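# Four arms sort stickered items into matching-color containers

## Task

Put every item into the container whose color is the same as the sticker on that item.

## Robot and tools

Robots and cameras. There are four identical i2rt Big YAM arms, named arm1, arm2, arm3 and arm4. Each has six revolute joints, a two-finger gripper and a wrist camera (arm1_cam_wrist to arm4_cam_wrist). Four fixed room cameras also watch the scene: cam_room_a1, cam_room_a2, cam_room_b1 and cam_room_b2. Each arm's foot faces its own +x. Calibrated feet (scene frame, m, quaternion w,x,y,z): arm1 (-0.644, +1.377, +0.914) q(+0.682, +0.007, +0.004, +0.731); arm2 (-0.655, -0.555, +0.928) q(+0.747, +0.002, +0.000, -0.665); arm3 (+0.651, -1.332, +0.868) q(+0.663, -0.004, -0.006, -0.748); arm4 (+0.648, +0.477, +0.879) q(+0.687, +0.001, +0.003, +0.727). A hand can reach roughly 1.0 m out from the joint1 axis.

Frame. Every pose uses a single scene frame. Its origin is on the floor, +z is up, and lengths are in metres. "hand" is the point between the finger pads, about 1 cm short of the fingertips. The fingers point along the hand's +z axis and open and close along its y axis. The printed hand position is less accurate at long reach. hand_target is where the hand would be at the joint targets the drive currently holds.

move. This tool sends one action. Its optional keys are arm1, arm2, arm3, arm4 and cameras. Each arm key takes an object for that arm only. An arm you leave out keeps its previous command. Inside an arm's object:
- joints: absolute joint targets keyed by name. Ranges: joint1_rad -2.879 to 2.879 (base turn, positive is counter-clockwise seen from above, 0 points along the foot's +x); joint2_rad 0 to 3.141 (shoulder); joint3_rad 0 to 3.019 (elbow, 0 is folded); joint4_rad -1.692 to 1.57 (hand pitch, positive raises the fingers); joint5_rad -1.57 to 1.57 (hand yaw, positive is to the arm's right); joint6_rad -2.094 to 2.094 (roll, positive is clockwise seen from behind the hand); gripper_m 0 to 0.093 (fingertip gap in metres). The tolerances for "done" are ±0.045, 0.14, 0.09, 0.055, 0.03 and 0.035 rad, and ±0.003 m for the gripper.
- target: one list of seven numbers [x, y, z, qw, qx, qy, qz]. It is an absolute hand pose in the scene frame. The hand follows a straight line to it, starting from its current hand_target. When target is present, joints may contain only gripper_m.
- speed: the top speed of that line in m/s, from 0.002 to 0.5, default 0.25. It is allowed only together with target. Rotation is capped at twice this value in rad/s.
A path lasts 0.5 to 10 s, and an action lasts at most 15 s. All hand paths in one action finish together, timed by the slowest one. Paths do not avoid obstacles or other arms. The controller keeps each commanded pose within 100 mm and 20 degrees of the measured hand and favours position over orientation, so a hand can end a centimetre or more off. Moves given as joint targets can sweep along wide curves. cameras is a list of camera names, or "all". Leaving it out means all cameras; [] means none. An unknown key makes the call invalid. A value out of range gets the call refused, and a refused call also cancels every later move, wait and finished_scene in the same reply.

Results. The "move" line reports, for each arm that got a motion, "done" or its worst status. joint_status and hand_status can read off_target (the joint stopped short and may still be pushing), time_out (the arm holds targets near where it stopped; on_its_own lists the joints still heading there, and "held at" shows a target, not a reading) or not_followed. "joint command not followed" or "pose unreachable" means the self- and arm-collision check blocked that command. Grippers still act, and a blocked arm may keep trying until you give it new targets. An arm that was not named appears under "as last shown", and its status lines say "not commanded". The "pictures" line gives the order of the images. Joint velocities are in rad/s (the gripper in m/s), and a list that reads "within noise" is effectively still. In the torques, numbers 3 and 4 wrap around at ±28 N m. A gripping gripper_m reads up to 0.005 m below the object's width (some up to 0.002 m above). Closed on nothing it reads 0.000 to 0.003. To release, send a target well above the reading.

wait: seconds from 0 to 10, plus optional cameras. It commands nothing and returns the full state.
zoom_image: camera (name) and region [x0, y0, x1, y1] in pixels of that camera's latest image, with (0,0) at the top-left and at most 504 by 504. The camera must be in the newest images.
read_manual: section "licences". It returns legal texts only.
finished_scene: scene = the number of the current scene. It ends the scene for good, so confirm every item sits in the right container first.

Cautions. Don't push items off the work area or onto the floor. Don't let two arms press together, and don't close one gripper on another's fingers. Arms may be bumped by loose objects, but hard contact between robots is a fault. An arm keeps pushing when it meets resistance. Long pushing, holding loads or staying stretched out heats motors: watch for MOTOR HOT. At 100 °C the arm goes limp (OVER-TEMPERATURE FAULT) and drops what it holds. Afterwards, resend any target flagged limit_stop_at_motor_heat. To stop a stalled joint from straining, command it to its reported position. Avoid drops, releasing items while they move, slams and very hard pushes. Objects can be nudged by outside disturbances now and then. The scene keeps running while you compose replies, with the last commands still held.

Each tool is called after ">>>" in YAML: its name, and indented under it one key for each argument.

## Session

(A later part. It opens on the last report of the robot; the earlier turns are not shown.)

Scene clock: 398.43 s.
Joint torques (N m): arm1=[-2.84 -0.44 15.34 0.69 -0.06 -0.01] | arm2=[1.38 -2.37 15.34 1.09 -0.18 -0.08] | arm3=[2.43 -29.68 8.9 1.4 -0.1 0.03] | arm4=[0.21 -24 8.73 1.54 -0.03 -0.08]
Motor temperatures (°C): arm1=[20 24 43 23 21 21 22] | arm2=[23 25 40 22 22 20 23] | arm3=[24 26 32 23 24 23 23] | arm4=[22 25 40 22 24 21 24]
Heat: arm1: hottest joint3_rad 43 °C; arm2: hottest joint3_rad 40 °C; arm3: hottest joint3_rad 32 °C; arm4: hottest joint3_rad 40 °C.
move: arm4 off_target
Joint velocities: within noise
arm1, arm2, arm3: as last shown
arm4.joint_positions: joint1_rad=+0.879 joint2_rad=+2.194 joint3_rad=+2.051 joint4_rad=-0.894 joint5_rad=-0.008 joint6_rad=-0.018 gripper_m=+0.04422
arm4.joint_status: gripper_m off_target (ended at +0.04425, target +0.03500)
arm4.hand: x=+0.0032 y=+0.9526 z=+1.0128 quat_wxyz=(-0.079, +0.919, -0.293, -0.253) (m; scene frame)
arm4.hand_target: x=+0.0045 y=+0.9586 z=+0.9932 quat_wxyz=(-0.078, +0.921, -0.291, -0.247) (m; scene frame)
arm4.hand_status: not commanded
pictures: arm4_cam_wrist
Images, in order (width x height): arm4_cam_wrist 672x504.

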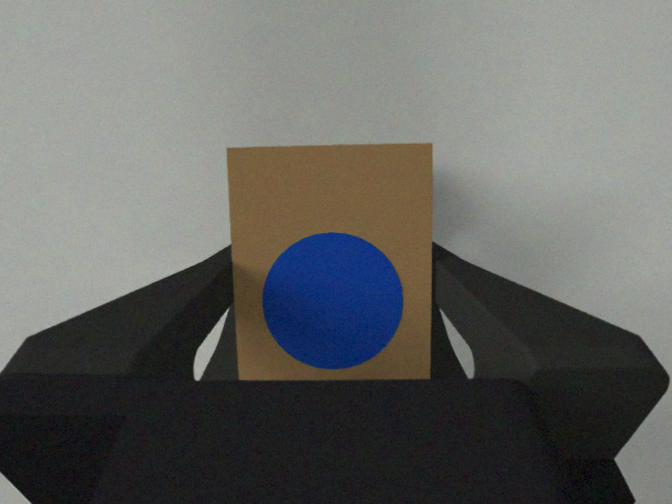

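>>> move:
  arm3: {"target": [0.13, -0.733, 1.12, 0.0538, -0.9448, 0.2008, 0.2531], "speed": 0.08}
  arm4: {"target": [0.02, 0.943, 1.085, 0.0778, -0.9212, 0.2905, 0.2468], "speed": 0.08}
  cameras: ["arm3_cam_wrist", "arm4_cam_wrist", "cam_room_a1", "cam_room_a2"]

Scene clock: 404.27 s.
Joint torques (N m): arm1=[-1.96 0.09 15.47 0.96 -0.06 0.01] | arm2=[1.44 -2.61 15.35 1.13 -0.18 -0.08] | arm3=[1.73 -29.45 14.23 0.46 -0.26 -0.07] | arm4=[0.85 -27.52 12.72 0.43 0.07 -0.05]
Motor temperatures (°C): arm1=[20 24 43 23 21 21 22] | arm2=[23 25 40 22 22 20 23] | arm3=[24 27 32 23 24 23 24] | arm4=[22 25 39 22 24 21 25]
Heat: arm1: hottest joint3_rad 43 °C; arm2: hottest joint3_rad 40 °C; arm3: hottest joint3_rad 32 °C; arm4: hottest joint3_rad 39 °C.
move: arm3 off_target; arm4 off_target
Joint velocities: within noise
arm1, arm2: as last shown
arm3.joint_positions: joint1_rad=-2.355 joint2_rad=+2.231 joint3_rad=+2.356 joint4_rad=-1.291 joint5_rad=-0.225 joint6_rad=-0.428 gripper_m=+0.05283
arm3.joint_status: not commanded
arm3.hand: x=+0.1377 y=-0.7374 z=+1.0725 quat_wxyz=(+0.031, -0.952, +0.209, +0.223) (m; scene frame)
arm3.hand_target: x=+0.1316 y=-0.7350 z=+1.1197 quat_wxyz=(+0.054, -0.945, +0.201, +0.253) (m; scene frame)
arm3.hand_status: off_target (0.048 m and 4.5 deg from the pose sent, 0.071 m and 1.7 deg at the start)
arm4.joint_positions: joint1_rad=+0.879 joint2_rad=+2.133 joint3_rad=+2.052 joint4_rad=-1.033 joint5_rad=-0.008 joint6_rad=-0.018 gripper_m=+0.04422
arm4.joint_status: not commanded
arm4.hand: x=+0.0281 y=+0.9344 z=+1.0436 quat_wxyz=(-0.067, +0.928, -0.296, -0.217) (m; scene frame)
arm4.hand_target: x=+0.0216 y=+0.9418 z=+1.0851 quat_wxyz=(-0.078, +0.921, -0.291, -0.247) (m; scene frame)
arm4.hand_status: off_target (0.043 m and 3.7 deg from the pose sent, 0.075 m and 0.8 deg at the start)
pictures: arm3_cam_wrist, arm4_cam_wrist, cam_room_a1, cam_room_a2
Images, in order (width x height): arm3_cam_wrist 672x504, arm4_cam_wrist 672x504, cam_room_a1 672x504, cam_room_a2 672x504.

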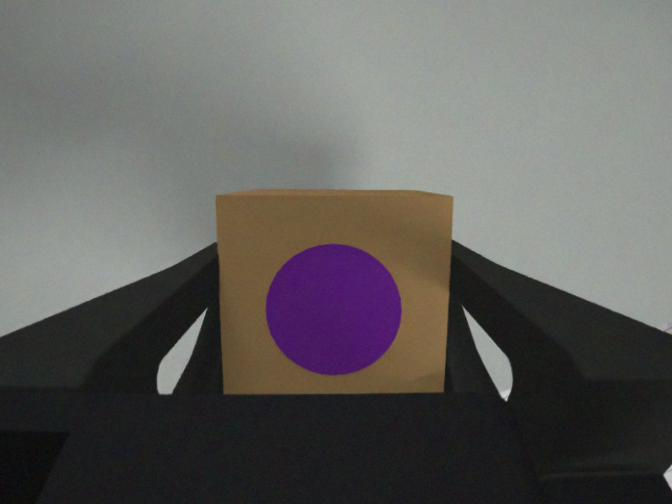

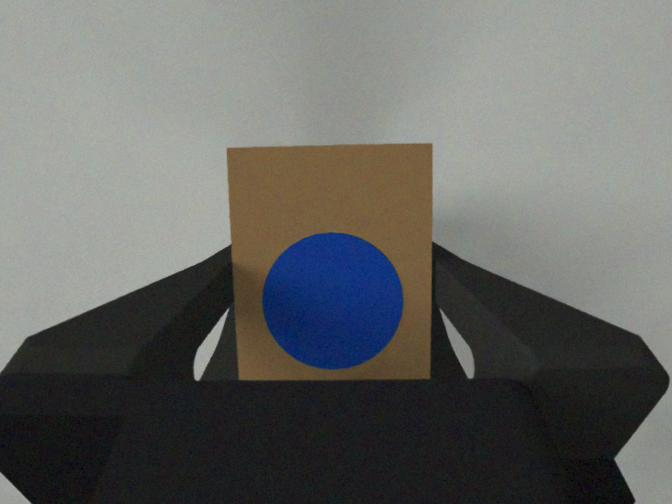

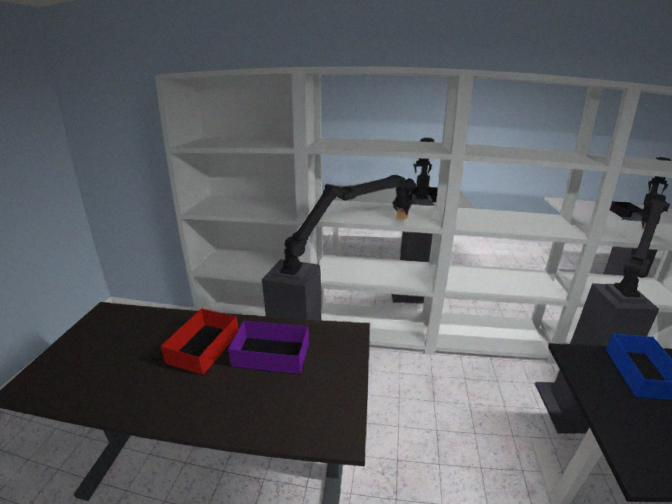

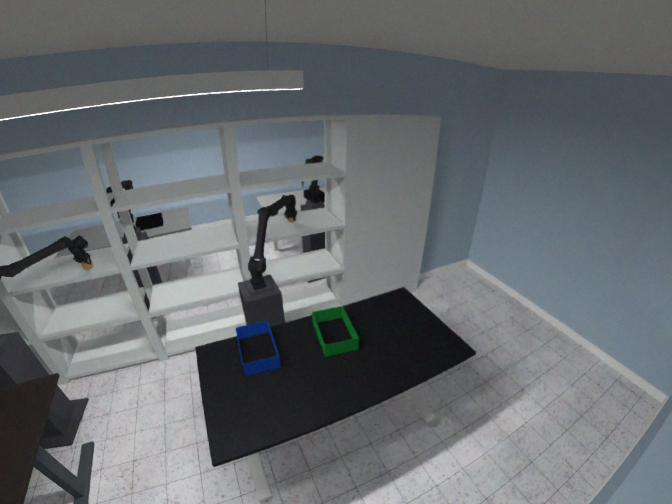

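>>> move:
  arm3: {"target": [0.2, -0.755, 1.14, 0.0538, -0.9448, 0.2008, 0.2531], "speed": 0.1}
  arm4: {"target": [0.09, 0.89, 1.115, 0.0778, -0.9212, 0.2905, 0.2468], "speed": 0.1}
  cameras: ["arm3_cam_wrist", "arm4_cam_wrist"]

Scene clock: 410.57 s.
Joint torques (N m): arm1=[-2.61 -0.56 15.42 0.75 -0.08 0.01] | arm2=[1.38 -2.49 15.36 1.11 -0.18 -0.08] | arm3=[0.91 -26.7 8.94 1.43 -0.31 -0.13] | arm4=[1.08 -23.06 9.29 1.33 0.09 -0.04]
Motor temperatures (°C): arm1=[20 24 43 23 21 21 22] | arm2=[23 25 40 22 22 20 23] | arm3=[24 27 33 23 24 23 24] | arm4=[22 25 39 22 24 21 25]
Heat: arm1: hottest joint3_rad 43 °C; arm2: hottest joint3_rad 40 °C; arm3: hottest joint3_rad 33 °C; arm4: hottest joint3_rad 39 °C.
move: arm3 off_target; arm4 off_target
Joint velocities: within noise
arm1, arm2: as last shown
arm3.joint_positions: joint1_rad=-2.405 joint2_rad=+2.020 joint3_rad=+2.124 joint4_rad=-1.241 joint5_rad=-0.252 joint6_rad=-0.478 gripper_m=+0.05283
arm3.joint_status: not commanded
arm3.hand: x=+0.1953 y=-0.7581 z=+1.1228 quat_wxyz=(+0.041, -0.948, +0.204, +0.240) (m; scene frame)
arm3.hand_target: x=+0.2001 y=-0.7551 z=+1.1398 quat_wxyz=(+0.054, -0.945, +0.201, +0.253) (m; scene frame)
arm3.hand_status: off_target (0.018 m and 2.2 deg from the pose sent, 0.093 m and 4.5 deg at the start)
arm4.joint_positions: joint1_rad=+0.879 joint2_rad=+1.868 joint3_rad=+1.770 joint4_rad=-0.992 joint5_rad=-0.008 joint6_rad=-0.018 gripper_m=+0.04422
arm4.joint_status: not commanded
arm4.hand: x=+0.0918 y=+0.8878 z=+1.0973 quat_wxyz=(-0.070, +0.925, -0.295, -0.228) (m; scene frame)
arm4.hand_target: x=+0.0902 y=+0.8898 z=+1.1150 quat_wxyz=(-0.078, +0.921, -0.291, -0.247) (m; scene frame)
arm4.hand_status: off_target (0.018 m and 2.4 deg from the pose sent, 0.104 m and 3.7 deg at the start)
pictures: arm3_cam_wrist, arm4_cam_wrist
Images, in order (width x height): arm3_cam_wrist 672x504, arm4_cam_wrist 672x504.

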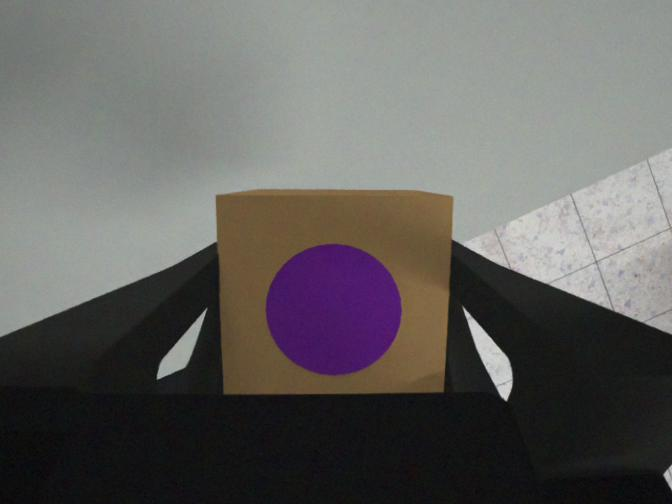

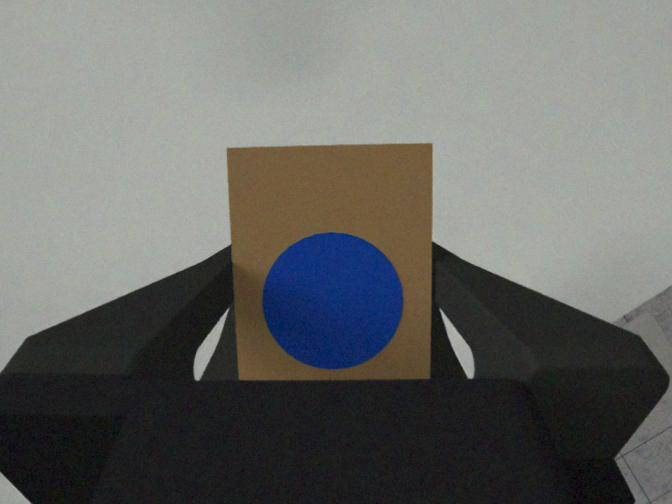

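>>> move:
  arm3: {"target": [0.33, -0.825, 1.145, 0.0538, -0.9448, 0.2008, 0.2531], "speed": 0.15}
  arm4: {"target": [0.25, 0.775, 1.13, 0.0778, -0.9212, 0.2905, 0.2468], "speed": 0.15}
  cameras: ["arm3_cam_wrist", "arm4_cam_wrist"]

>>> move:
  arm3: {"target": [0.41, -0.93, 1.19, 0.0538, -0.9448, 0.2008, 0.2531], "speed": 0.15}
  arm4: {"target": [0.37, 0.68, 1.2, 0.0778, -0.9212, 0.2905, 0.2468], "speed": 0.15}
  cameras: ["arm3_cam_wrist", "arm4_cam_wrist", "cam_room_a1", "cam_room_a2"]

Scene clock: 417.13 s.
Joint torques (N m): arm1=[-2.2 -0.09 15.17 0.72 -0.06 0.02] | arm2=[1.38 -2.55 15.34 1.14 -0.18 -0.07] | arm3=[0.62 -19.37 8.88 1.36 -0.34 -0.14] | arm4=[0.26 -12.28 9.22 1.05 -0.01 -0.08]
Motor temperatures (°C): arm1=[20 24 43 23 21 21 22] | arm2=[23 25 40 22 22 20 23] | arm3=[24 27 32 23 24 23 24] | arm4=[22 26 39 22 24 21 25]
Heat: arm1: hottest joint3_rad 43 °C; arm2: hottest joint3_rad 40 °C; arm3: hottest joint3_rad 32 °C; arm4: hottest joint3_rad 39 °C.
move: arm3 done; arm4 done
Joint velocities: within noise
arm1, arm2: as last shown
arm3.joint_positions: joint1_rad=-2.532 joint2_rad=+1.643 joint3_rad=+1.621 joint4_rad=-1.138 joint5_rad=-0.308 joint6_rad=-0.597 gripper_m=+0.05283
arm3.joint_status: not commanded
arm3.hand: x=+0.3260 y=-0.8280 z=+1.1374 quat_wxyz=(+0.044, -0.947, +0.203, +0.245) (m; scene frame)
arm3.hand_target: x=+0.3301 y=-0.8250 z=+1.1450 quat_wxyz=(+0.054, -0.945, +0.201, +0.253) (m; scene frame)
arm3.hand_status: done (0.009 m and 1.6 deg from the pose sent, 0.152 m and 2.2 deg at the start)
arm4.joint_positions: joint1_rad=+0.879 joint2_rad=+1.333 joint3_rad=+1.188 joint4_rad=-0.922 joint5_rad=-0.008 joint6_rad=-0.018 gripper_m=+0.04422
arm4.joint_status: not commanded
arm4.hand: x=+0.2498 y=+0.7715 z=+1.1243 quat_wxyz=(-0.074, +0.922, -0.294, -0.239) (m; scene frame)
arm4.hand_target: x=+0.2501 y=+0.7750 z=+1.1299 quat_wxyz=(-0.078, +0.921, -0.290, -0.247) (m; scene frame)
arm4.hand_status: done (0.007 m and 1.0 deg from the pose sent, 0.197 m and 2.4 deg at the start)
pictures: arm3_cam_wrist, arm4_cam_wrist
Images, in order (width x height): arm3_cam_wrist 672x504, arm4_cam_wrist 672x504.

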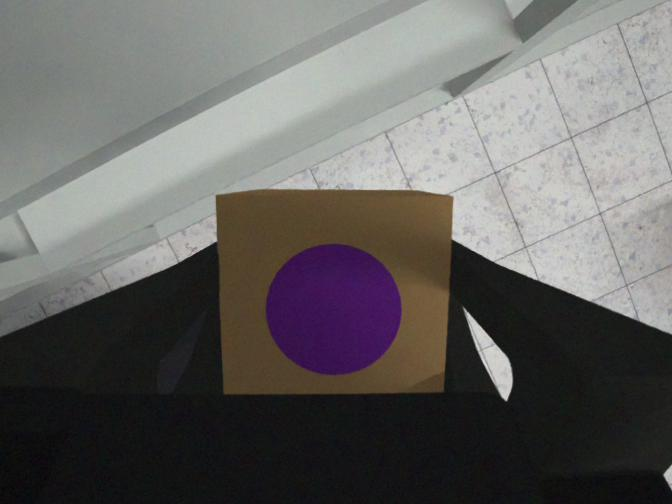

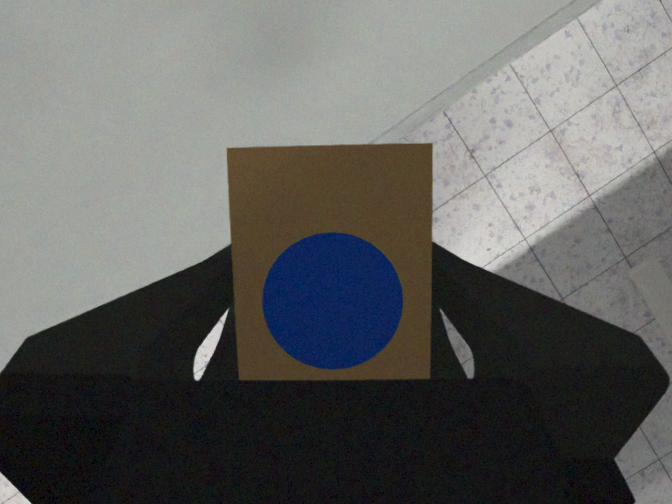

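Scene clock: 418.83 s.
Joint torques (N m): arm1=[-2.32 -0.15 15.41 0.7 -0.06 0.01] | arm2=[1.44 -2.49 15.39 1.13 -0.17 -0.08] | arm3=[0.32 -12.51 8.92 0.53 -0.36 -0.12] | arm4=[1.55 -5.07 9.07 0.57 0.22 0.1]
Motor temperatures (°C): arm1=[20 24 43 23 21 21 22] | arm2=[23 25 40 22 22 20 23] | arm3=[24 27 32 23 24 23 24] | arm4=[22 26 39 22 24 21 25]
Heat: arm1: hottest joint3_rad 43 °C; arm2: hottest joint3_rad 40 °C; arm3: hottest joint3_rad 32 °C; arm4: hottest joint3_rad 39 °C.
move: arm3 done; arm4 done
Joint velocities: within noise
arm1, arm2: as last shown
arm3.joint_positions: joint1_rad=-2.584 joint2_rad=+1.299 joint3_rad=+1.379 joint4_rad=-1.226 joint5_rad=-0.332 joint6_rad=-0.651 gripper_m=+0.05283
arm3.joint_status: not commanded
arm3.hand: x=+0.4039 y=-0.9305 z=+1.1899 quat_wxyz=(+0.054, -0.945, +0.198, +0.254) (m; scene frame)
arm3.hand_target: x=+0.4100 y=-0.9300 z=+1.1900 quat_wxyz=(+0.054, -0.945, +0.201, +0.253) (m; scene frame)
arm3.hand_status: done (0.006 m and 0.3 deg from the pose sent, 0.142 m and 1.6 deg at the start)
arm4.joint_positions: joint1_rad=+0.882 joint2_rad=+0.914 joint3_rad=+1.074 joint4_rad=-1.201 joint5_rad=-0.006 joint6_rad=-0.018 gripper_m=+0.04422
arm4.joint_status: not commanded
arm4.hand: x=+0.3701 y=+0.6824 z=+1.2002 quat_wxyz=(-0.079, +0.920, -0.292, -0.251) (m; scene frame)
arm4.hand_target: x=+0.3700 y=+0.6800 z=+1.2001 quat_wxyz=(-0.078, +0.921, -0.290, -0.247) (m; scene frame)
arm4.hand_status: done (0.002 m and 0.5 deg from the pose sent, 0.169 m and 1.0 deg at the start)
pictures: arm3_cam_wrist, arm4_cam_wrist, cam_room_a1, cam_room_a2
Images, in order (width x height): arm3_cam_wrist 672x504, arm4_cam_wrist 672x504, cam_room_a1 672x504, cam_room_a2 672x504.

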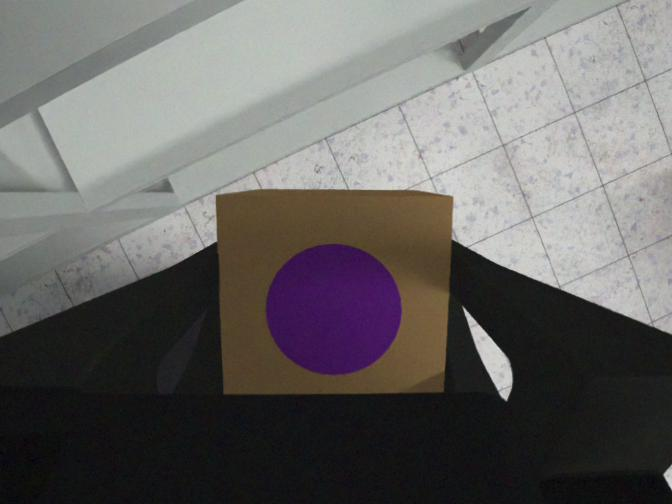

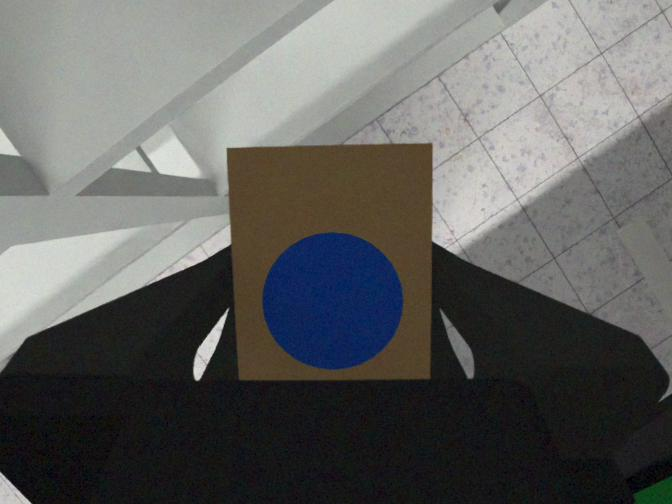

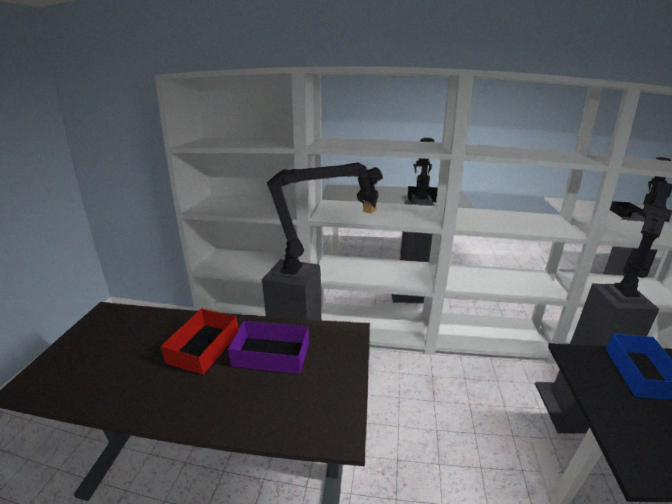

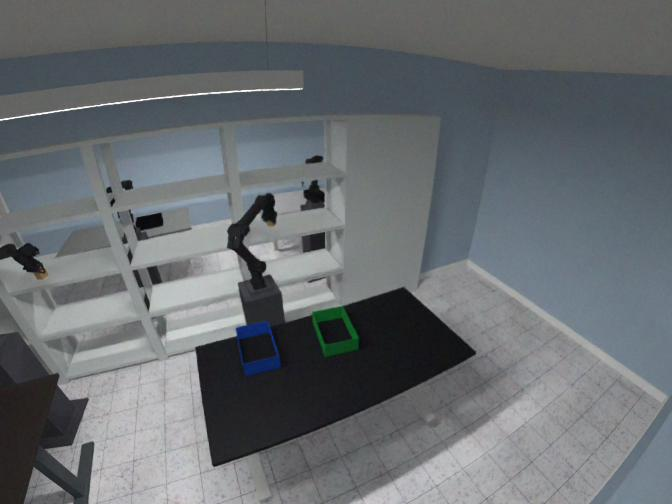

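>>> move:
  arm3: {"joints": {"joint2_rad": 0.95, "joint3_rad": 1.15, "joint4_rad": -1.3, "joint5_rad": 0, "joint6_rad": 0}}
  arm4: {"joints": {"joint1_rad": -0.4, "joint2_rad": 0.9, "joint3_rad": 1.08, "joint4_rad": -1.2, "joint5_rad": 0, "joint6_rad": 0}}
  cameras: []

>>> move:
  arm3: {"joints": {"joint1_rad": -1.0}}
  arm4: {"joints": {"joint1_rad": -1.6}}
  cameras: ["arm3_cam_wrist", "arm4_cam_wrist"]

>>> move:
  arm3: {"joints": {"joint1_rad": 0.4}}
  cameras: []

>>> move:
  arm3: {"joints": {"joint1_rad": 1.69}}
  cameras: ["arm3_cam_wrist", "arm4_cam_wrist"]

Scene clock: 428.90 s.
Joint torques (N m): arm1=[-2.73 0.38 15.41 0.68 -0.04 -0.02] | arm2=[1.38 -2.61 15.38 1.11 -0.18 -0.08] | arm3=[0.44 -5.48 9.05 0.84 0.12 0.03] | arm4=[1.08 -6.12 9.48 0.94 0.1 0.15]
Motor temperatures (°C): arm1=[20 24 43 23 21 21 22] | arm2=[23 25 41 22 22 20 23] | arm3=[24 27 31 23 24 23 24] | arm4=[22 26 39 22 24 21 26]
Heat: arm1: hottest joint3_rad 43 °C; arm2: hottest joint3_rad 41 °C; arm3: hottest joint3_rad 31 °C; arm4: hottest joint3_rad 39 °C.
move: arm3 done; arm4 done
Joint velocities: within noise
arm1.joint_positions: joint1_rad=-2.245 joint2_rad=+0.794 joint3_rad=+0.906 joint4_rad=-1.189 joint5_rad=-0.005 joint6_rad=+0.004 gripper_m=+0.08494
arm1.joint_status: not commanded
arm1.hand: x=-0.3919 y=+1.2057 z=+1.1841 quat_wxyz=(-0.227, -0.290, -0.927, +0.071) (m; scene frame)
arm1.hand_target: x=-0.3881 y=+1.2006 z=+1.2030 quat_wxyz=(-0.239, -0.291, -0.923, +0.075) (m; scene frame)
arm1.hand_status: not commanded
arm2.joint_positions: joint1_rad=+1.328 joint2_rad=+0.740 joint3_rad=+0.852 joint4_rad=-1.185 joint5_rad=+0.003 joint6_rad=+0.015 gripper_m=+0.08990
arm2.joint_status: not commanded
arm2.hand: x=-0.3731 y=-0.5929 z=+1.1909 quat_wxyz=(-0.246, -0.069, -0.967, +0.014) (m; scene frame)
arm2.hand_target: x=-0.3667 y=-0.5906 z=+1.2106 quat_wxyz=(-0.258, -0.057, -0.964, +0.013) (m; scene frame)
arm2.hand_status: not commanded
arm3.joint_positions: joint1_rad=-2.584 joint2_rad=+0.948 joint3_rad=+1.153 joint4_rad=-1.299 joint5_rad=-0.003 joint6_rad=-0.008 gripper_m=+0.05285
arm3.joint_status: all done
arm3.hand: x=+0.5057 y=-1.0164 z=+1.1999 quat_wxyz=(+0.121, -0.823, +0.520, +0.195) (m; scene frame)
arm3.hand_target: x=+0.5101 y=-1.0145 z=+1.1979 quat_wxyz=(+0.121, -0.818, +0.529, +0.192) (m; scene frame)
arm3.hand_status: not commanded
arm4.joint_positions: joint1_rad=-0.400 joint2_rad=+0.914 joint3_rad=+1.074 joint4_rad=-1.201 joint5_rad=-0.001 joint6_rad=-0.012 gripper_m=+0.04428
arm4.joint_status: all done
arm4.hand: x=+0.7663 y=+0.8038 z=+1.1978 quat_wxyz=(-0.212, +0.561, -0.787, -0.149) (m; scene frame)
arm4.hand_target: x=+0.7657 y=+0.8023 z=+1.2057 quat_wxyz=(-0.219, +0.554, -0.788, -0.157) (m; scene frame)
arm4.hand_status: not commanded
pictures: none
No camera images: "cameras" was empty.

Scene clock: 430.70 s.
Joint torques (N m): arm1=[-2.73 -0.67 15.38 0.61 -0.05 0] | arm2=[1.44 -2.55 15.36 1.11 -0.18 -0.08] | arm3=[1.85 -5.6 9.05 0.94 0.06 0] | arm4=[0.5 -6.12 9.46 0.87 0.06 0.16]
Motor temperatures (°C): arm1=[20 24 43 23 21 21 22] | arm2=[23 25 41 22 22 20 23] | arm3=[24 27 31 23 24 23 24] | arm4=[22 26 39 22 24 21 26]
Heat: arm1: hottest joint3_rad 43 °C; arm2: hottest joint3_rad 41 °C; arm3: hottest joint3_rad 31 °C; arm4: hottest joint3_rad 39 °C.
move: arm3 done; arm4 done
Joint velocities: within noise
arm1, arm2: as last shown
arm3.joint_positions: joint1_rad=-1.008 joint2_rad=+0.951 joint3_rad=+1.153 joint4_rad=-1.299 joint5_rad=-0.001 joint6_rad=-0.006 gripper_m=+0.05287
arm3.joint_status: all done
arm3.hand: x=+0.3401 y=-1.4738 z=+1.2049 quat_wxyz=(-0.058, -0.948, -0.215, +0.230) (m; scene frame)
arm3.hand_target: x=+0.3418 y=-1.4757 z=+1.2040 quat_wxyz=(-0.059, -0.948, -0.216, +0.228) (m; scene frame)
arm3.hand_status: not commanded
arm4.joint_positions: joint1_rad=-1.600 joint2_rad=+0.914 joint3_rad=+1.074 joint4_rad=-1.201 joint5_rad=+0.000 joint6_rad=-0.011 gripper_m=+0.04434
arm4.joint_status: all done
arm4.hand: x=+0.9950 y=+0.4874 z=+1.1978 quat_wxyz=(-0.259, +0.019, -0.966, +0.000) (m; scene frame)
arm4.hand_target: x=+0.9934 y=+0.4873 z=+1.2057 quat_wxyz=(-0.270, +0.013, -0.963, -0.002) (m; scene frame)
arm4.hand_status: not commanded
pictures: arm3_cam_wrist, arm4_cam_wrist
Images, in order (width x height): arm3_cam_wrist 672x504, arm4_cam_wrist 672x504.

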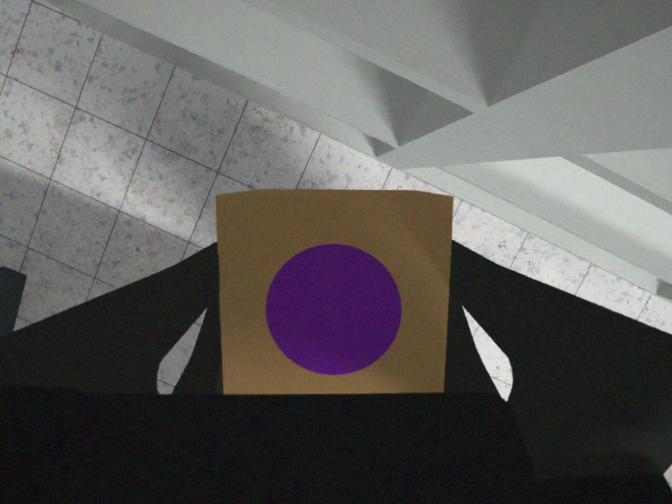

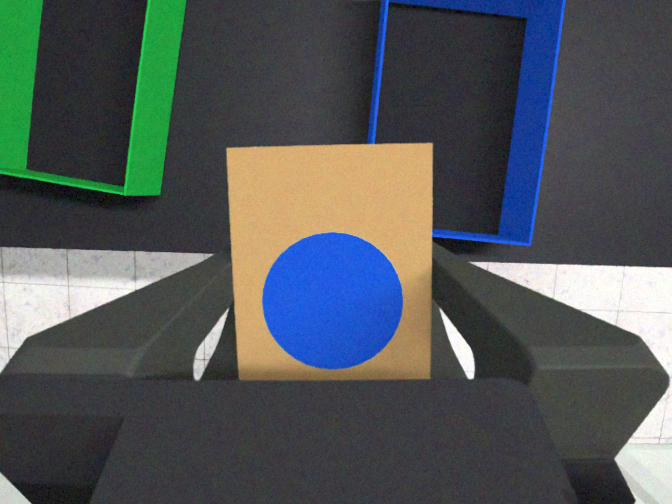

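Scene clock: 432.40 s.
Joint torques (N m): arm1=[-1.79 -0.21 15.41 0.62 -0.04 0] | arm2=[1.49 -2.43 15.38 1.13 -0.18 -0.08] | arm3=[1.9 -5.42 9.06 0.9 0.07 0.01] | arm4=[0.91 -6.36 9.4 0.92 0.11 0.17]
Motor temperatures (°C): arm1=[20 24 43 23 21 21 22] | arm2=[23 25 41 22 22 20 23] | arm3=[24 27 31 23 24 23 24] | arm4=[22 26 39 22 24 21 26]
Heat: arm1: hottest joint3_rad 43 °C; arm2: hottest joint3_rad 41 °C; arm3: hottest joint3_rad 31 °C; arm4: hottest joint3_rad 39 °C.
move: arm3 done
Joint velocities: within noise
arm1, arm2, arm4: as last shown
arm2.joint_positions: joint1_rad=+1.328 joint2_rad=+0.740 joint3_rad=+0.852 joint4_rad=-1.185 joint5_rad=+0.003 joint6_rad=+0.014 gripper_m=+0.08990
arm3.joint_positions: joint1_rad=+0.392 joint2_rad=+0.951 joint3_rad=+1.153 joint4_rad=-1.299 joint5_rad=-0.001 joint6_rad=-0.006 gripper_m=+0.05289
arm3.joint_status: all done
arm3.hand: x=+0.7422 y=-1.6579 z=+1.2079 quat_wxyz=(-0.191, -0.585, -0.775, +0.147) (m; scene frame)
arm3.hand_target: x=+0.7445 y=-1.6565 z=+1.2070 quat_wxyz=(-0.191, -0.584, -0.776, +0.145) (m; scene frame)
arm3.hand_status: not commanded
pictures: none
No camera images: "cameras" was empty.

Scene clock: 434.07 s.
Joint torques (N m): arm1=[-2.61 -0.44 15.27 0.73 0.01 0.03] | arm2=[1.32 -2.61 15.38 1.13 -0.18 -0.09] | arm3=[1.79 -5.71 9.03 0.87 0.11 0] | arm4=[0.62 -6.3 9.37 0.87 0.09 0.14]
Motor temperatures (°C): arm1=[20 24 43 23 21 21 22] | arm2=[23 25 41 22 22 20 23] | arm3=[24 27 31 23 24 23 24] | arm4=[22 26 39 22 24 21 26]
Heat: arm1: hottest joint3_rad 43 °C; arm2: hottest joint3_rad 41 °C; arm3: hottest joint3_rad 31 °C; arm4: hottest joint3_rad 39 °C.
move: arm3 done
Joint velocities: within noise
arm1, arm2, arm4: as last shown
arm3.joint_positions: joint1_rad=+1.682 joint2_rad=+0.951 joint3_rad=+1.153 joint4_rad=-1.299 joint5_rad=-0.002 joint6_rad=-0.006 gripper_m=+0.05291
arm3.joint_status: all done
arm3.hand: x=+0.9940 y=-1.3305 z=+1.2037 quat_wxyz=(-0.235, +0.000, -0.972, +0.007) (m; scene frame)
arm3.hand_target: x=+0.9932 y=-1.3280 z=+1.2027 quat_wxyz=(-0.234, +0.001, -0.972, +0.007) (m; scene frame)
arm3.hand_status: not commanded
pictures: arm3_cam_wrist, arm4_cam_wrist
Images, in order (width x height): arm3_cam_wrist 672x504, arm4_cam_wrist 672x504.

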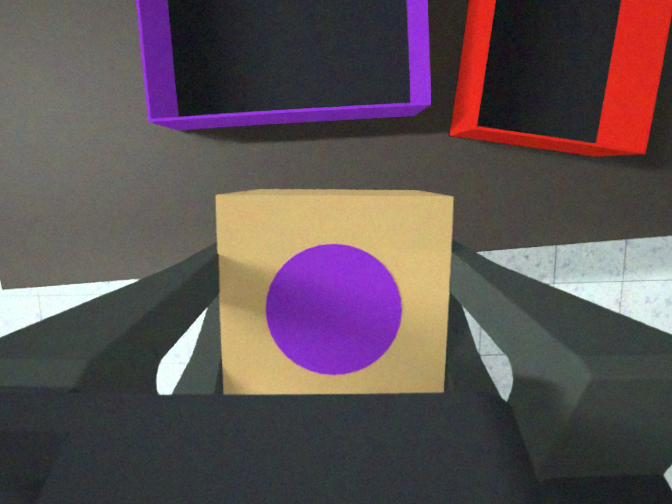

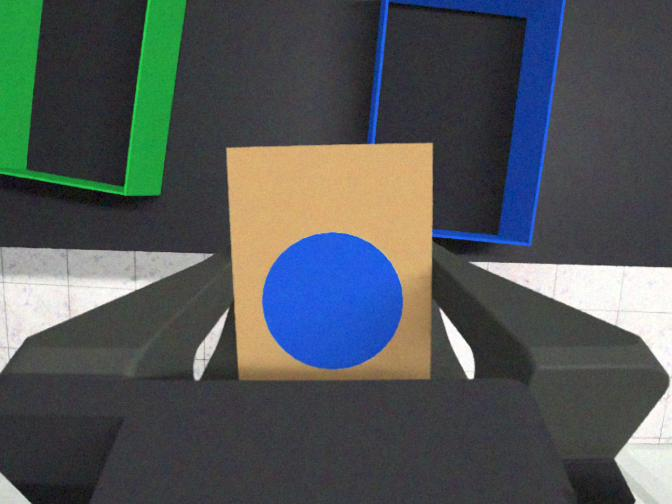

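>>> move:
  arm3: {"target": [1.12, -1.29, 1.05, 0.2587, -0.0253, 0.9656, 0.0068], "speed": 0.15}
  arm4: {"target": [1.08, 0.37, 1.0, 0.2586, 0.0421, 0.965, -0.0113], "speed": 0.15}
  cameras: ["arm3_cam_wrist", "arm4_cam_wrist", "cam_room_a1", "cam_room_a2"]

Scene clock: 463.93 s.
Joint torques (N m): arm1=[-2.61 -0.09 15.3 0.57 0 0.04] | arm2=[1.44 -2.55 15.39 1.1 -0.19 -0.08] | arm3=[2.32 -11.11 8.84 1.7 0.11 0.02] | arm4=[0.5 -9.47 8.34 1.59 -0.11 -0.11]
Motor temperatures (°C): arm1=[20 24 44 23 21 21 22] | arm2=[23 25 41 22 22 20 23] | arm3=[24 26 30 23 24 23 24] | arm4=[22 24 38 22 24 21 26]
Heat: arm1: hottest joint3_rad 44 °C; arm2: hottest joint3_rad 41 °C; arm3: hottest joint3_rad 30 °C; arm4: hottest joint3_rad 38 °C.
move: arm3 done; arm4 done
Joint velocities: within noise
arm1, arm2: as last shown
arm3.joint_positions: joint1_rad=+1.763 joint2_rad=+1.297 joint3_rad=+0.984 joint4_rad=-0.750 joint5_rad=+0.003 joint6_rad=+0.028 gripper_m=+0.05291
arm3.joint_status: not commanded
arm3.hand: x=+1.1173 y=-1.2967 z=+1.0484 quat_wxyz=(-0.251, +0.022, -0.968, -0.004) (m; scene frame)
arm3.hand_target: x=+1.1199 y=-1.2901 z=+1.0499 quat_wxyz=(-0.259, +0.025, -0.966, -0.007) (m; scene frame)
arm3.hand_status: done (0.007 m and 1.0 deg from the pose sent, 0.203 m and 4.4 deg at the start)
arm4.joint_positions: joint1_rad=-1.906 joint2_rad=+1.292 joint3_rad=+0.807 joint4_rad=-0.585 joint5_rad=-0.097 joint6_rad=-0.153 gripper_m=+0.04435
arm4.joint_status: not commanded
arm4.hand: x=+1.0745 y=+0.3728 z=+0.9975 quat_wxyz=(-0.250, -0.048, -0.967, +0.009) (m; scene frame)
arm4.hand_target: x=+1.0798 y=+0.3700 z=+0.9999 quat_wxyz=(-0.258, -0.042, -0.965, +0.011) (m; scene frame)
arm4.hand_status: done (0.007 m and 1.3 deg from the pose sent, 0.245 m and 7.1 deg at the start)
pictures: arm3_cam_wrist, arm4_cam_wrist, cam_room_a1, cam_room_a2
Images, in order (width x height): arm3_cam_wrist 672x504, arm4_cam_wrist 672x504, cam_room_a1 672x504, cam_room_a2 672x504.

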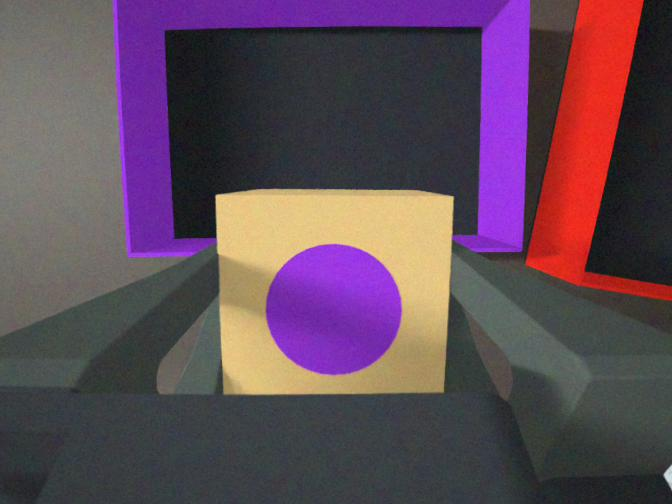

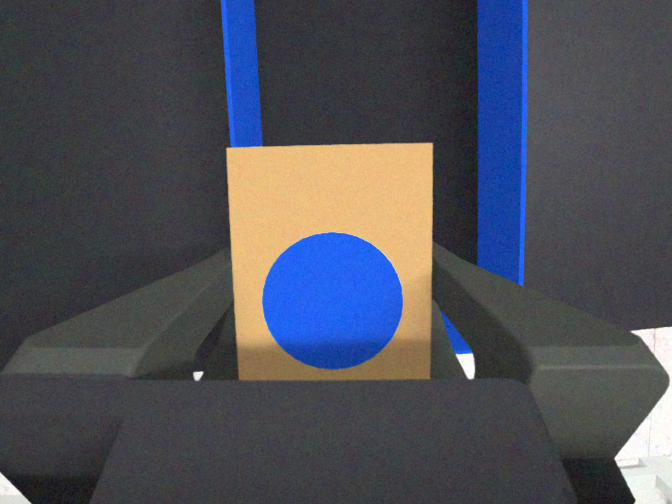

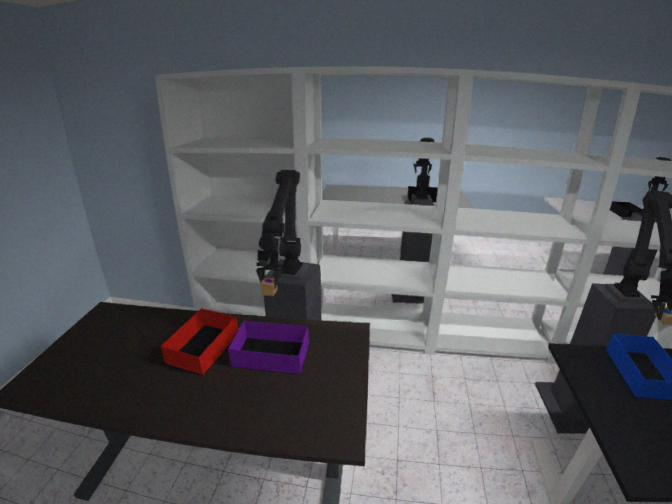

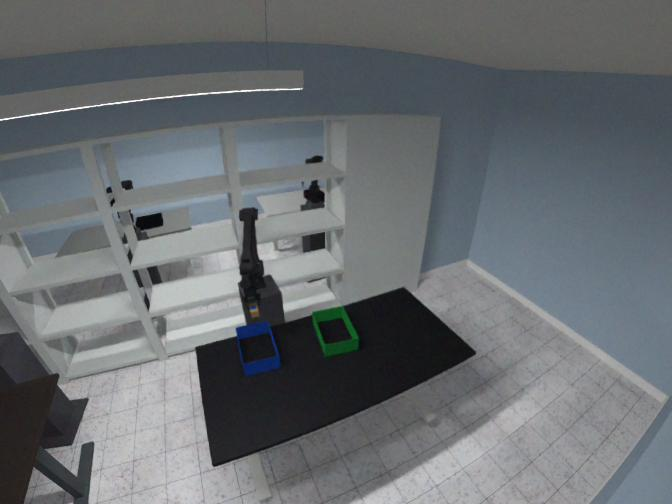

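>>> move:
  arm3: {"target": [1.188, -1.28, 0.96, 0.2587, -0.0253, 0.9656, 0.0068], "speed": 0.12}
  arm4: {"target": [1.12, 0.341, 0.91, 0.2586, 0.0421, 0.965, -0.0113], "speed": 0.12}
  cameras: ["arm3_cam_wrist", "arm4_cam_wrist"]

Scene clock: 484.43 s.
Joint torques (N m): arm1=[-2.78 -0.26 15.31 0.64 -0.04 -0.01] | arm2=[1.49 -2.43 15.39 1.13 -0.18 -0.08] | arm3=[2.08 -14.86 10.55 1.55 0.16 0.02] | arm4=[0.21 -12.16 7.87 1.48 -0.15 -0.11]
Motor temperatures (°C): arm1=[20 24 44 23 21 21 22] | arm2=[23 25 41 22 22 20 23] | arm3=[24 26 30 23 24 23 25] | arm4=[22 24 37 22 24 21 26]
Heat: arm1: hottest joint3_rad 44 °C; arm2: hottest joint3_rad 41 °C; arm3: hottest joint3_rad 30 °C; arm4: hottest joint3_rad 37 °C.
move: arm3 off_target; arm4 off_target
Joint velocities: within noise
arm1, arm2: as last shown
arm3.joint_positions: joint1_rad=+1.774 joint2_rad=+1.579 joint3_rad=+0.984 joint4_rad=-0.504 joint5_rad=+0.007 joint6_rad=+0.039 gripper_m=+0.05291
arm3.joint_status: not commanded
arm3.hand: x=+1.1702 y=-1.2892 z=+0.9428 quat_wxyz=(-0.234, +0.022, -0.972, -0.004) (m; scene frame)
arm3.hand_target: x=+1.1870 y=-1.2801 z=+0.9605 quat_wxyz=(-0.259, +0.025, -0.966, -0.007) (m; scene frame)
arm3.hand_status: off_target (0.026 m and 3.0 deg from the pose sent, 0.114 m and 1.0 deg at the start)
arm4.joint_positions: joint1_rad=-1.943 joint2_rad=+1.571 joint3_rad=+0.802 joint4_rad=-0.314 joint5_rad=-0.117 joint6_rad=-0.188 gripper_m=+0.04435
arm4.joint_status: not commanded
arm4.hand: x=+1.1092 y=+0.3472 z=+0.9045 quat_wxyz=(-0.245, -0.048, -0.968, +0.007) (m; scene frame)
arm4.hand_target: x=+1.1197 y=+0.3412 z=+0.9101 quat_wxyz=(-0.259, -0.042, -0.965, +0.011) (m; scene frame)
arm4.hand_status: off_target (0.014 m and 1.8 deg from the pose sent, 0.104 m and 1.3 deg at the start)
pictures: arm3_cam_wrist, arm4_cam_wrist
Images, in order (width x height): arm3_cam_wrist 672x504, arm4_cam_wrist 672x504.

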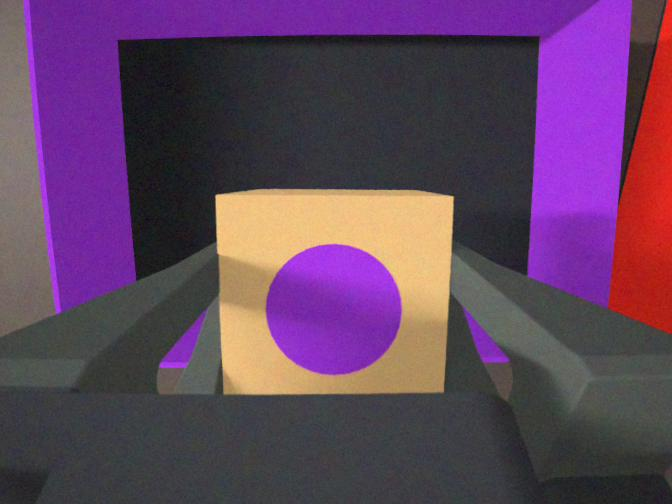

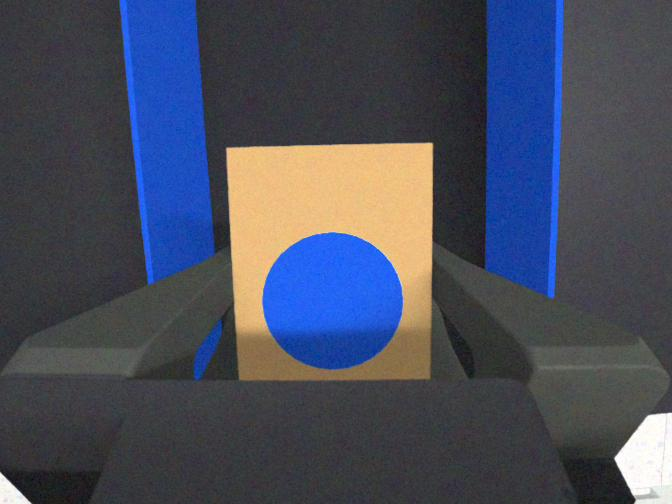

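>>> move:
  arm3: {"target": [1.206, -1.277, 0.89, 0.2587, -0.0253, 0.9656, 0.0068], "speed": 0.1}
  arm4: {"target": [1.12, 0.335, 0.83, 0.2586, 0.0421, 0.965, -0.0113], "speed": 0.1}
  cameras: ["arm3_cam_wrist", "arm4_cam_wrist"]

Scene clock: 494.90 s.
Joint torques (N m): arm1=[-2.9 -0.32 15.31 0.84 -0.07 0.02] | arm2=[1.44 -2.43 15.41 1.13 -0.18 -0.08] | arm3=[1.9 -15.85 8.38 1.63 0.16 0.03] | arm4=[-0.03 -13.16 5.39 1.48 -0.13 -0.08]
Motor temperatures (°C): arm1=[20 24 44 23 21 21 22] | arm2=[23 25 41 22 22 20 23] | arm3=[24 26 30 23 24 23 25] | arm4=[22 24 36 22 24 21 26]
Heat: arm1: hottest joint3_rad 44 °C; arm2: hottest joint3_rad 41 °C; arm3: hottest joint3_rad 30 °C; arm4: hottest joint3_rad 36 °C.
move: arm3 off_target; arm4 done
Joint velocities: within noise
arm1, arm2: as last shown
arm3.joint_positions: joint1_rad=+1.779 joint2_rad=+1.734 joint3_rad=+0.984 joint4_rad=-0.327 joint5_rad=+0.010 joint6_rad=+0.042 gripper_m=+0.05291
arm3.joint_status: not commanded
arm3.hand: x=+1.1954 y=-1.2858 z=+0.8836 quat_wxyz=(-0.245, +0.022, -0.969, -0.005) (m; scene frame)
arm3.hand_target: x=+1.2056 y=-1.2769 z=+0.8901 quat_wxyz=(-0.259, +0.025, -0.966, -0.007) (m; scene frame)
arm3.hand_status: off_target (0.015 m and 1.7 deg from the pose sent, 0.065 m and 3.0 deg at the start)
arm4.joint_positions: joint1_rad=-1.956 joint2_rad=+1.765 joint3_rad=+0.776 joint4_rad=-0.075 joint5_rad=-0.123 joint6_rad=-0.199 gripper_m=+0.04435
arm4.joint_status: not commanded
arm4.hand: x=+1.1182 y=+0.3388 z=+0.8331 quat_wxyz=(-0.255, -0.046, -0.966, +0.009) (m; scene frame)
arm4.hand_target: x=+1.1199 y=+0.3350 z=+0.8301 quat_wxyz=(-0.258, -0.042, -0.965, +0.011) (m; scene frame)
arm4.hand_status: done (0.005 m and 0.7 deg from the pose sent, 0.076 m and 1.8 deg at the start)
pictures: arm3_cam_wrist, arm4_cam_wrist
Images, in order (width x height): arm3_cam_wrist 672x504, arm4_cam_wrist 672x504.

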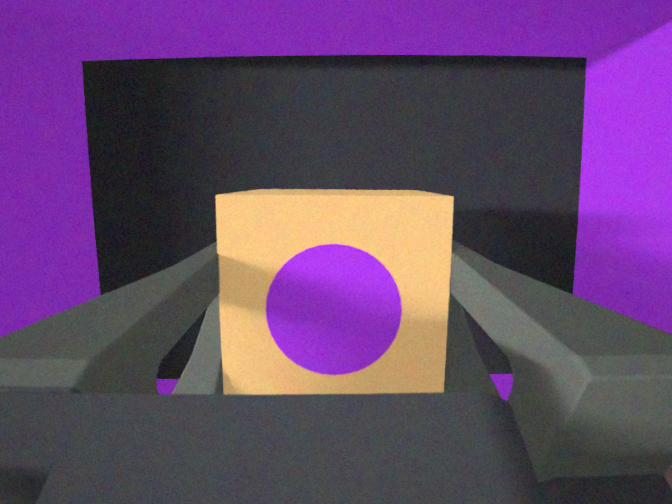

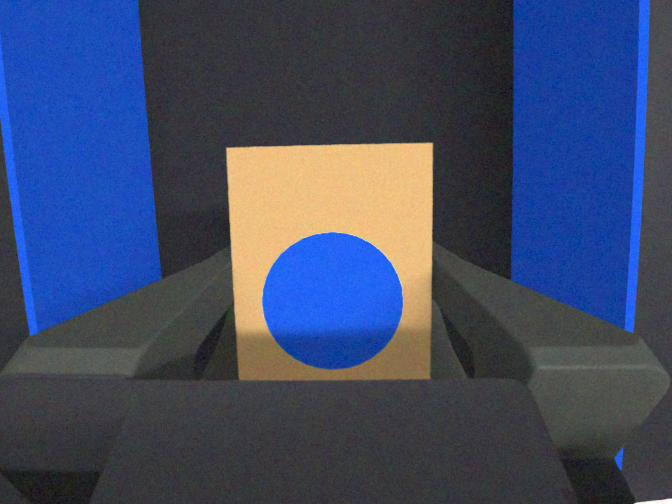

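>>> move:
  arm3: {"target": [1.203, -1.277, 0.835, 0.2587, -0.0253, 0.9656, 0.0068], "speed": 0.08}
  arm4: {"target": [1.12, 0.335, 0.775, 0.2586, 0.0421, 0.965, -0.0113], "speed": 0.08}
  cameras: ["arm3_cam_wrist", "arm4_cam_wrist"]

Scene clock: 500.93 s.
Joint torques (N m): arm1=[-2.26 -0.38 15.34 0.64 -0.07 0.02] | arm2=[1.49 -2.55 15.36 1.14 -0.18 -0.09] | arm3=[2.08 -16.44 6.11 1.68 0.15 0.02] | arm4=[0.38 -14.1 4.34 1.5 -0.16 -0.12]
Motor temperatures (°C): arm1=[20 24 44 23 21 21 22] | arm2=[23 25 42 22 22 20 23] | arm3=[24 26 30 23 24 23 25] | arm4=[22 24 36 22 24 21 26]
Heat: arm1: hottest joint3_rad 44 °C; arm2: hottest joint3_rad 42 °C; arm3: hottest joint3_rad 30 °C; arm4: hottest joint3_rad 36 °C.
move: arm3 done; arm4 done
Joint velocities: within noise
arm1, arm2: as last shown
arm3.joint_positions: joint1_rad=+1.781 joint2_rad=+1.842 joint3_rad=+0.963 joint4_rad=-0.179 joint5_rad=+0.011 joint6_rad=+0.044 gripper_m=+0.05291
arm3.joint_status: not commanded
arm3.hand: x=+1.2019 y=-1.2849 z=+0.8363 quat_wxyz=(-0.254, +0.022, -0.967, -0.005) (m; scene frame)
arm3.hand_target: x=+1.2029 y=-1.2770 z=+0.8350 quat_wxyz=(-0.259, +0.025, -0.966, -0.007) (m; scene frame)
arm3.hand_status: done (0.008 m and 0.7 deg from the pose sent, 0.050 m and 1.7 deg at the start)
arm4.joint_positions: joint1_rad=-1.956 joint2_rad=+1.919 joint3_rad=+0.772 joint4_rad=+0.083 joint5_rad=-0.123 joint6_rad=-0.199 gripper_m=+0.04435
arm4.joint_status: not commanded
arm4.hand: x=+1.1188 y=+0.3383 z=+0.7788 quat_wxyz=(-0.255, -0.046, -0.966, +0.009) (m; scene frame)
arm4.hand_target: x=+1.1199 y=+0.3350 z=+0.7750 quat_wxyz=(-0.258, -0.042, -0.965, +0.011) (m; scene frame)
arm4.hand_status: done (0.005 m and 0.7 deg from the pose sent, 0.058 m and 0.7 deg at the start)
pictures: arm3_cam_wrist, arm4_cam_wrist
Images, in order (width x height): arm3_cam_wrist 672x504, arm4_cam_wrist 672x504.

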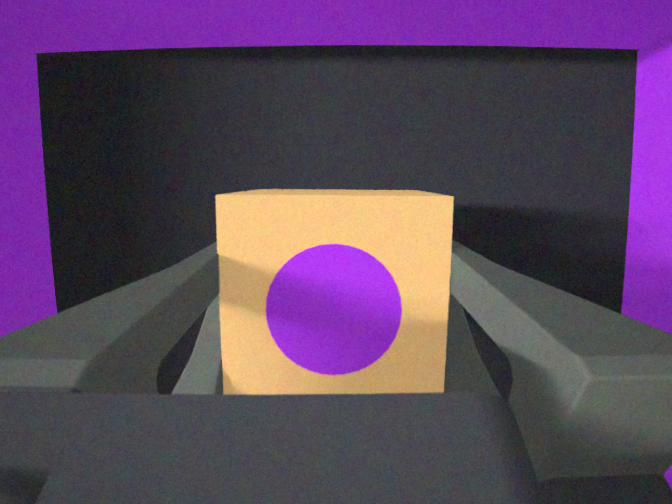

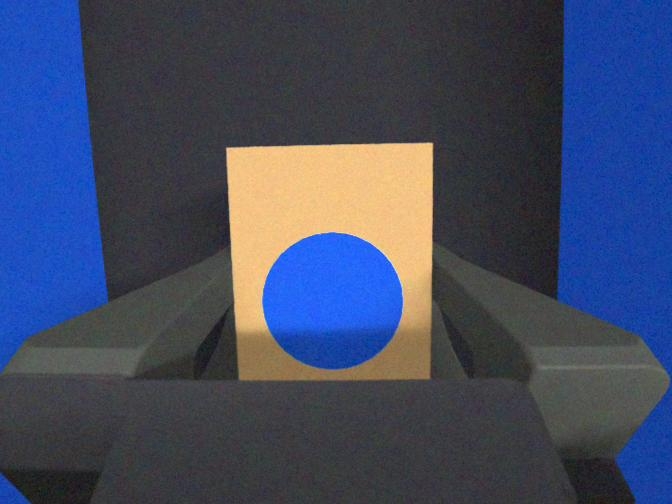

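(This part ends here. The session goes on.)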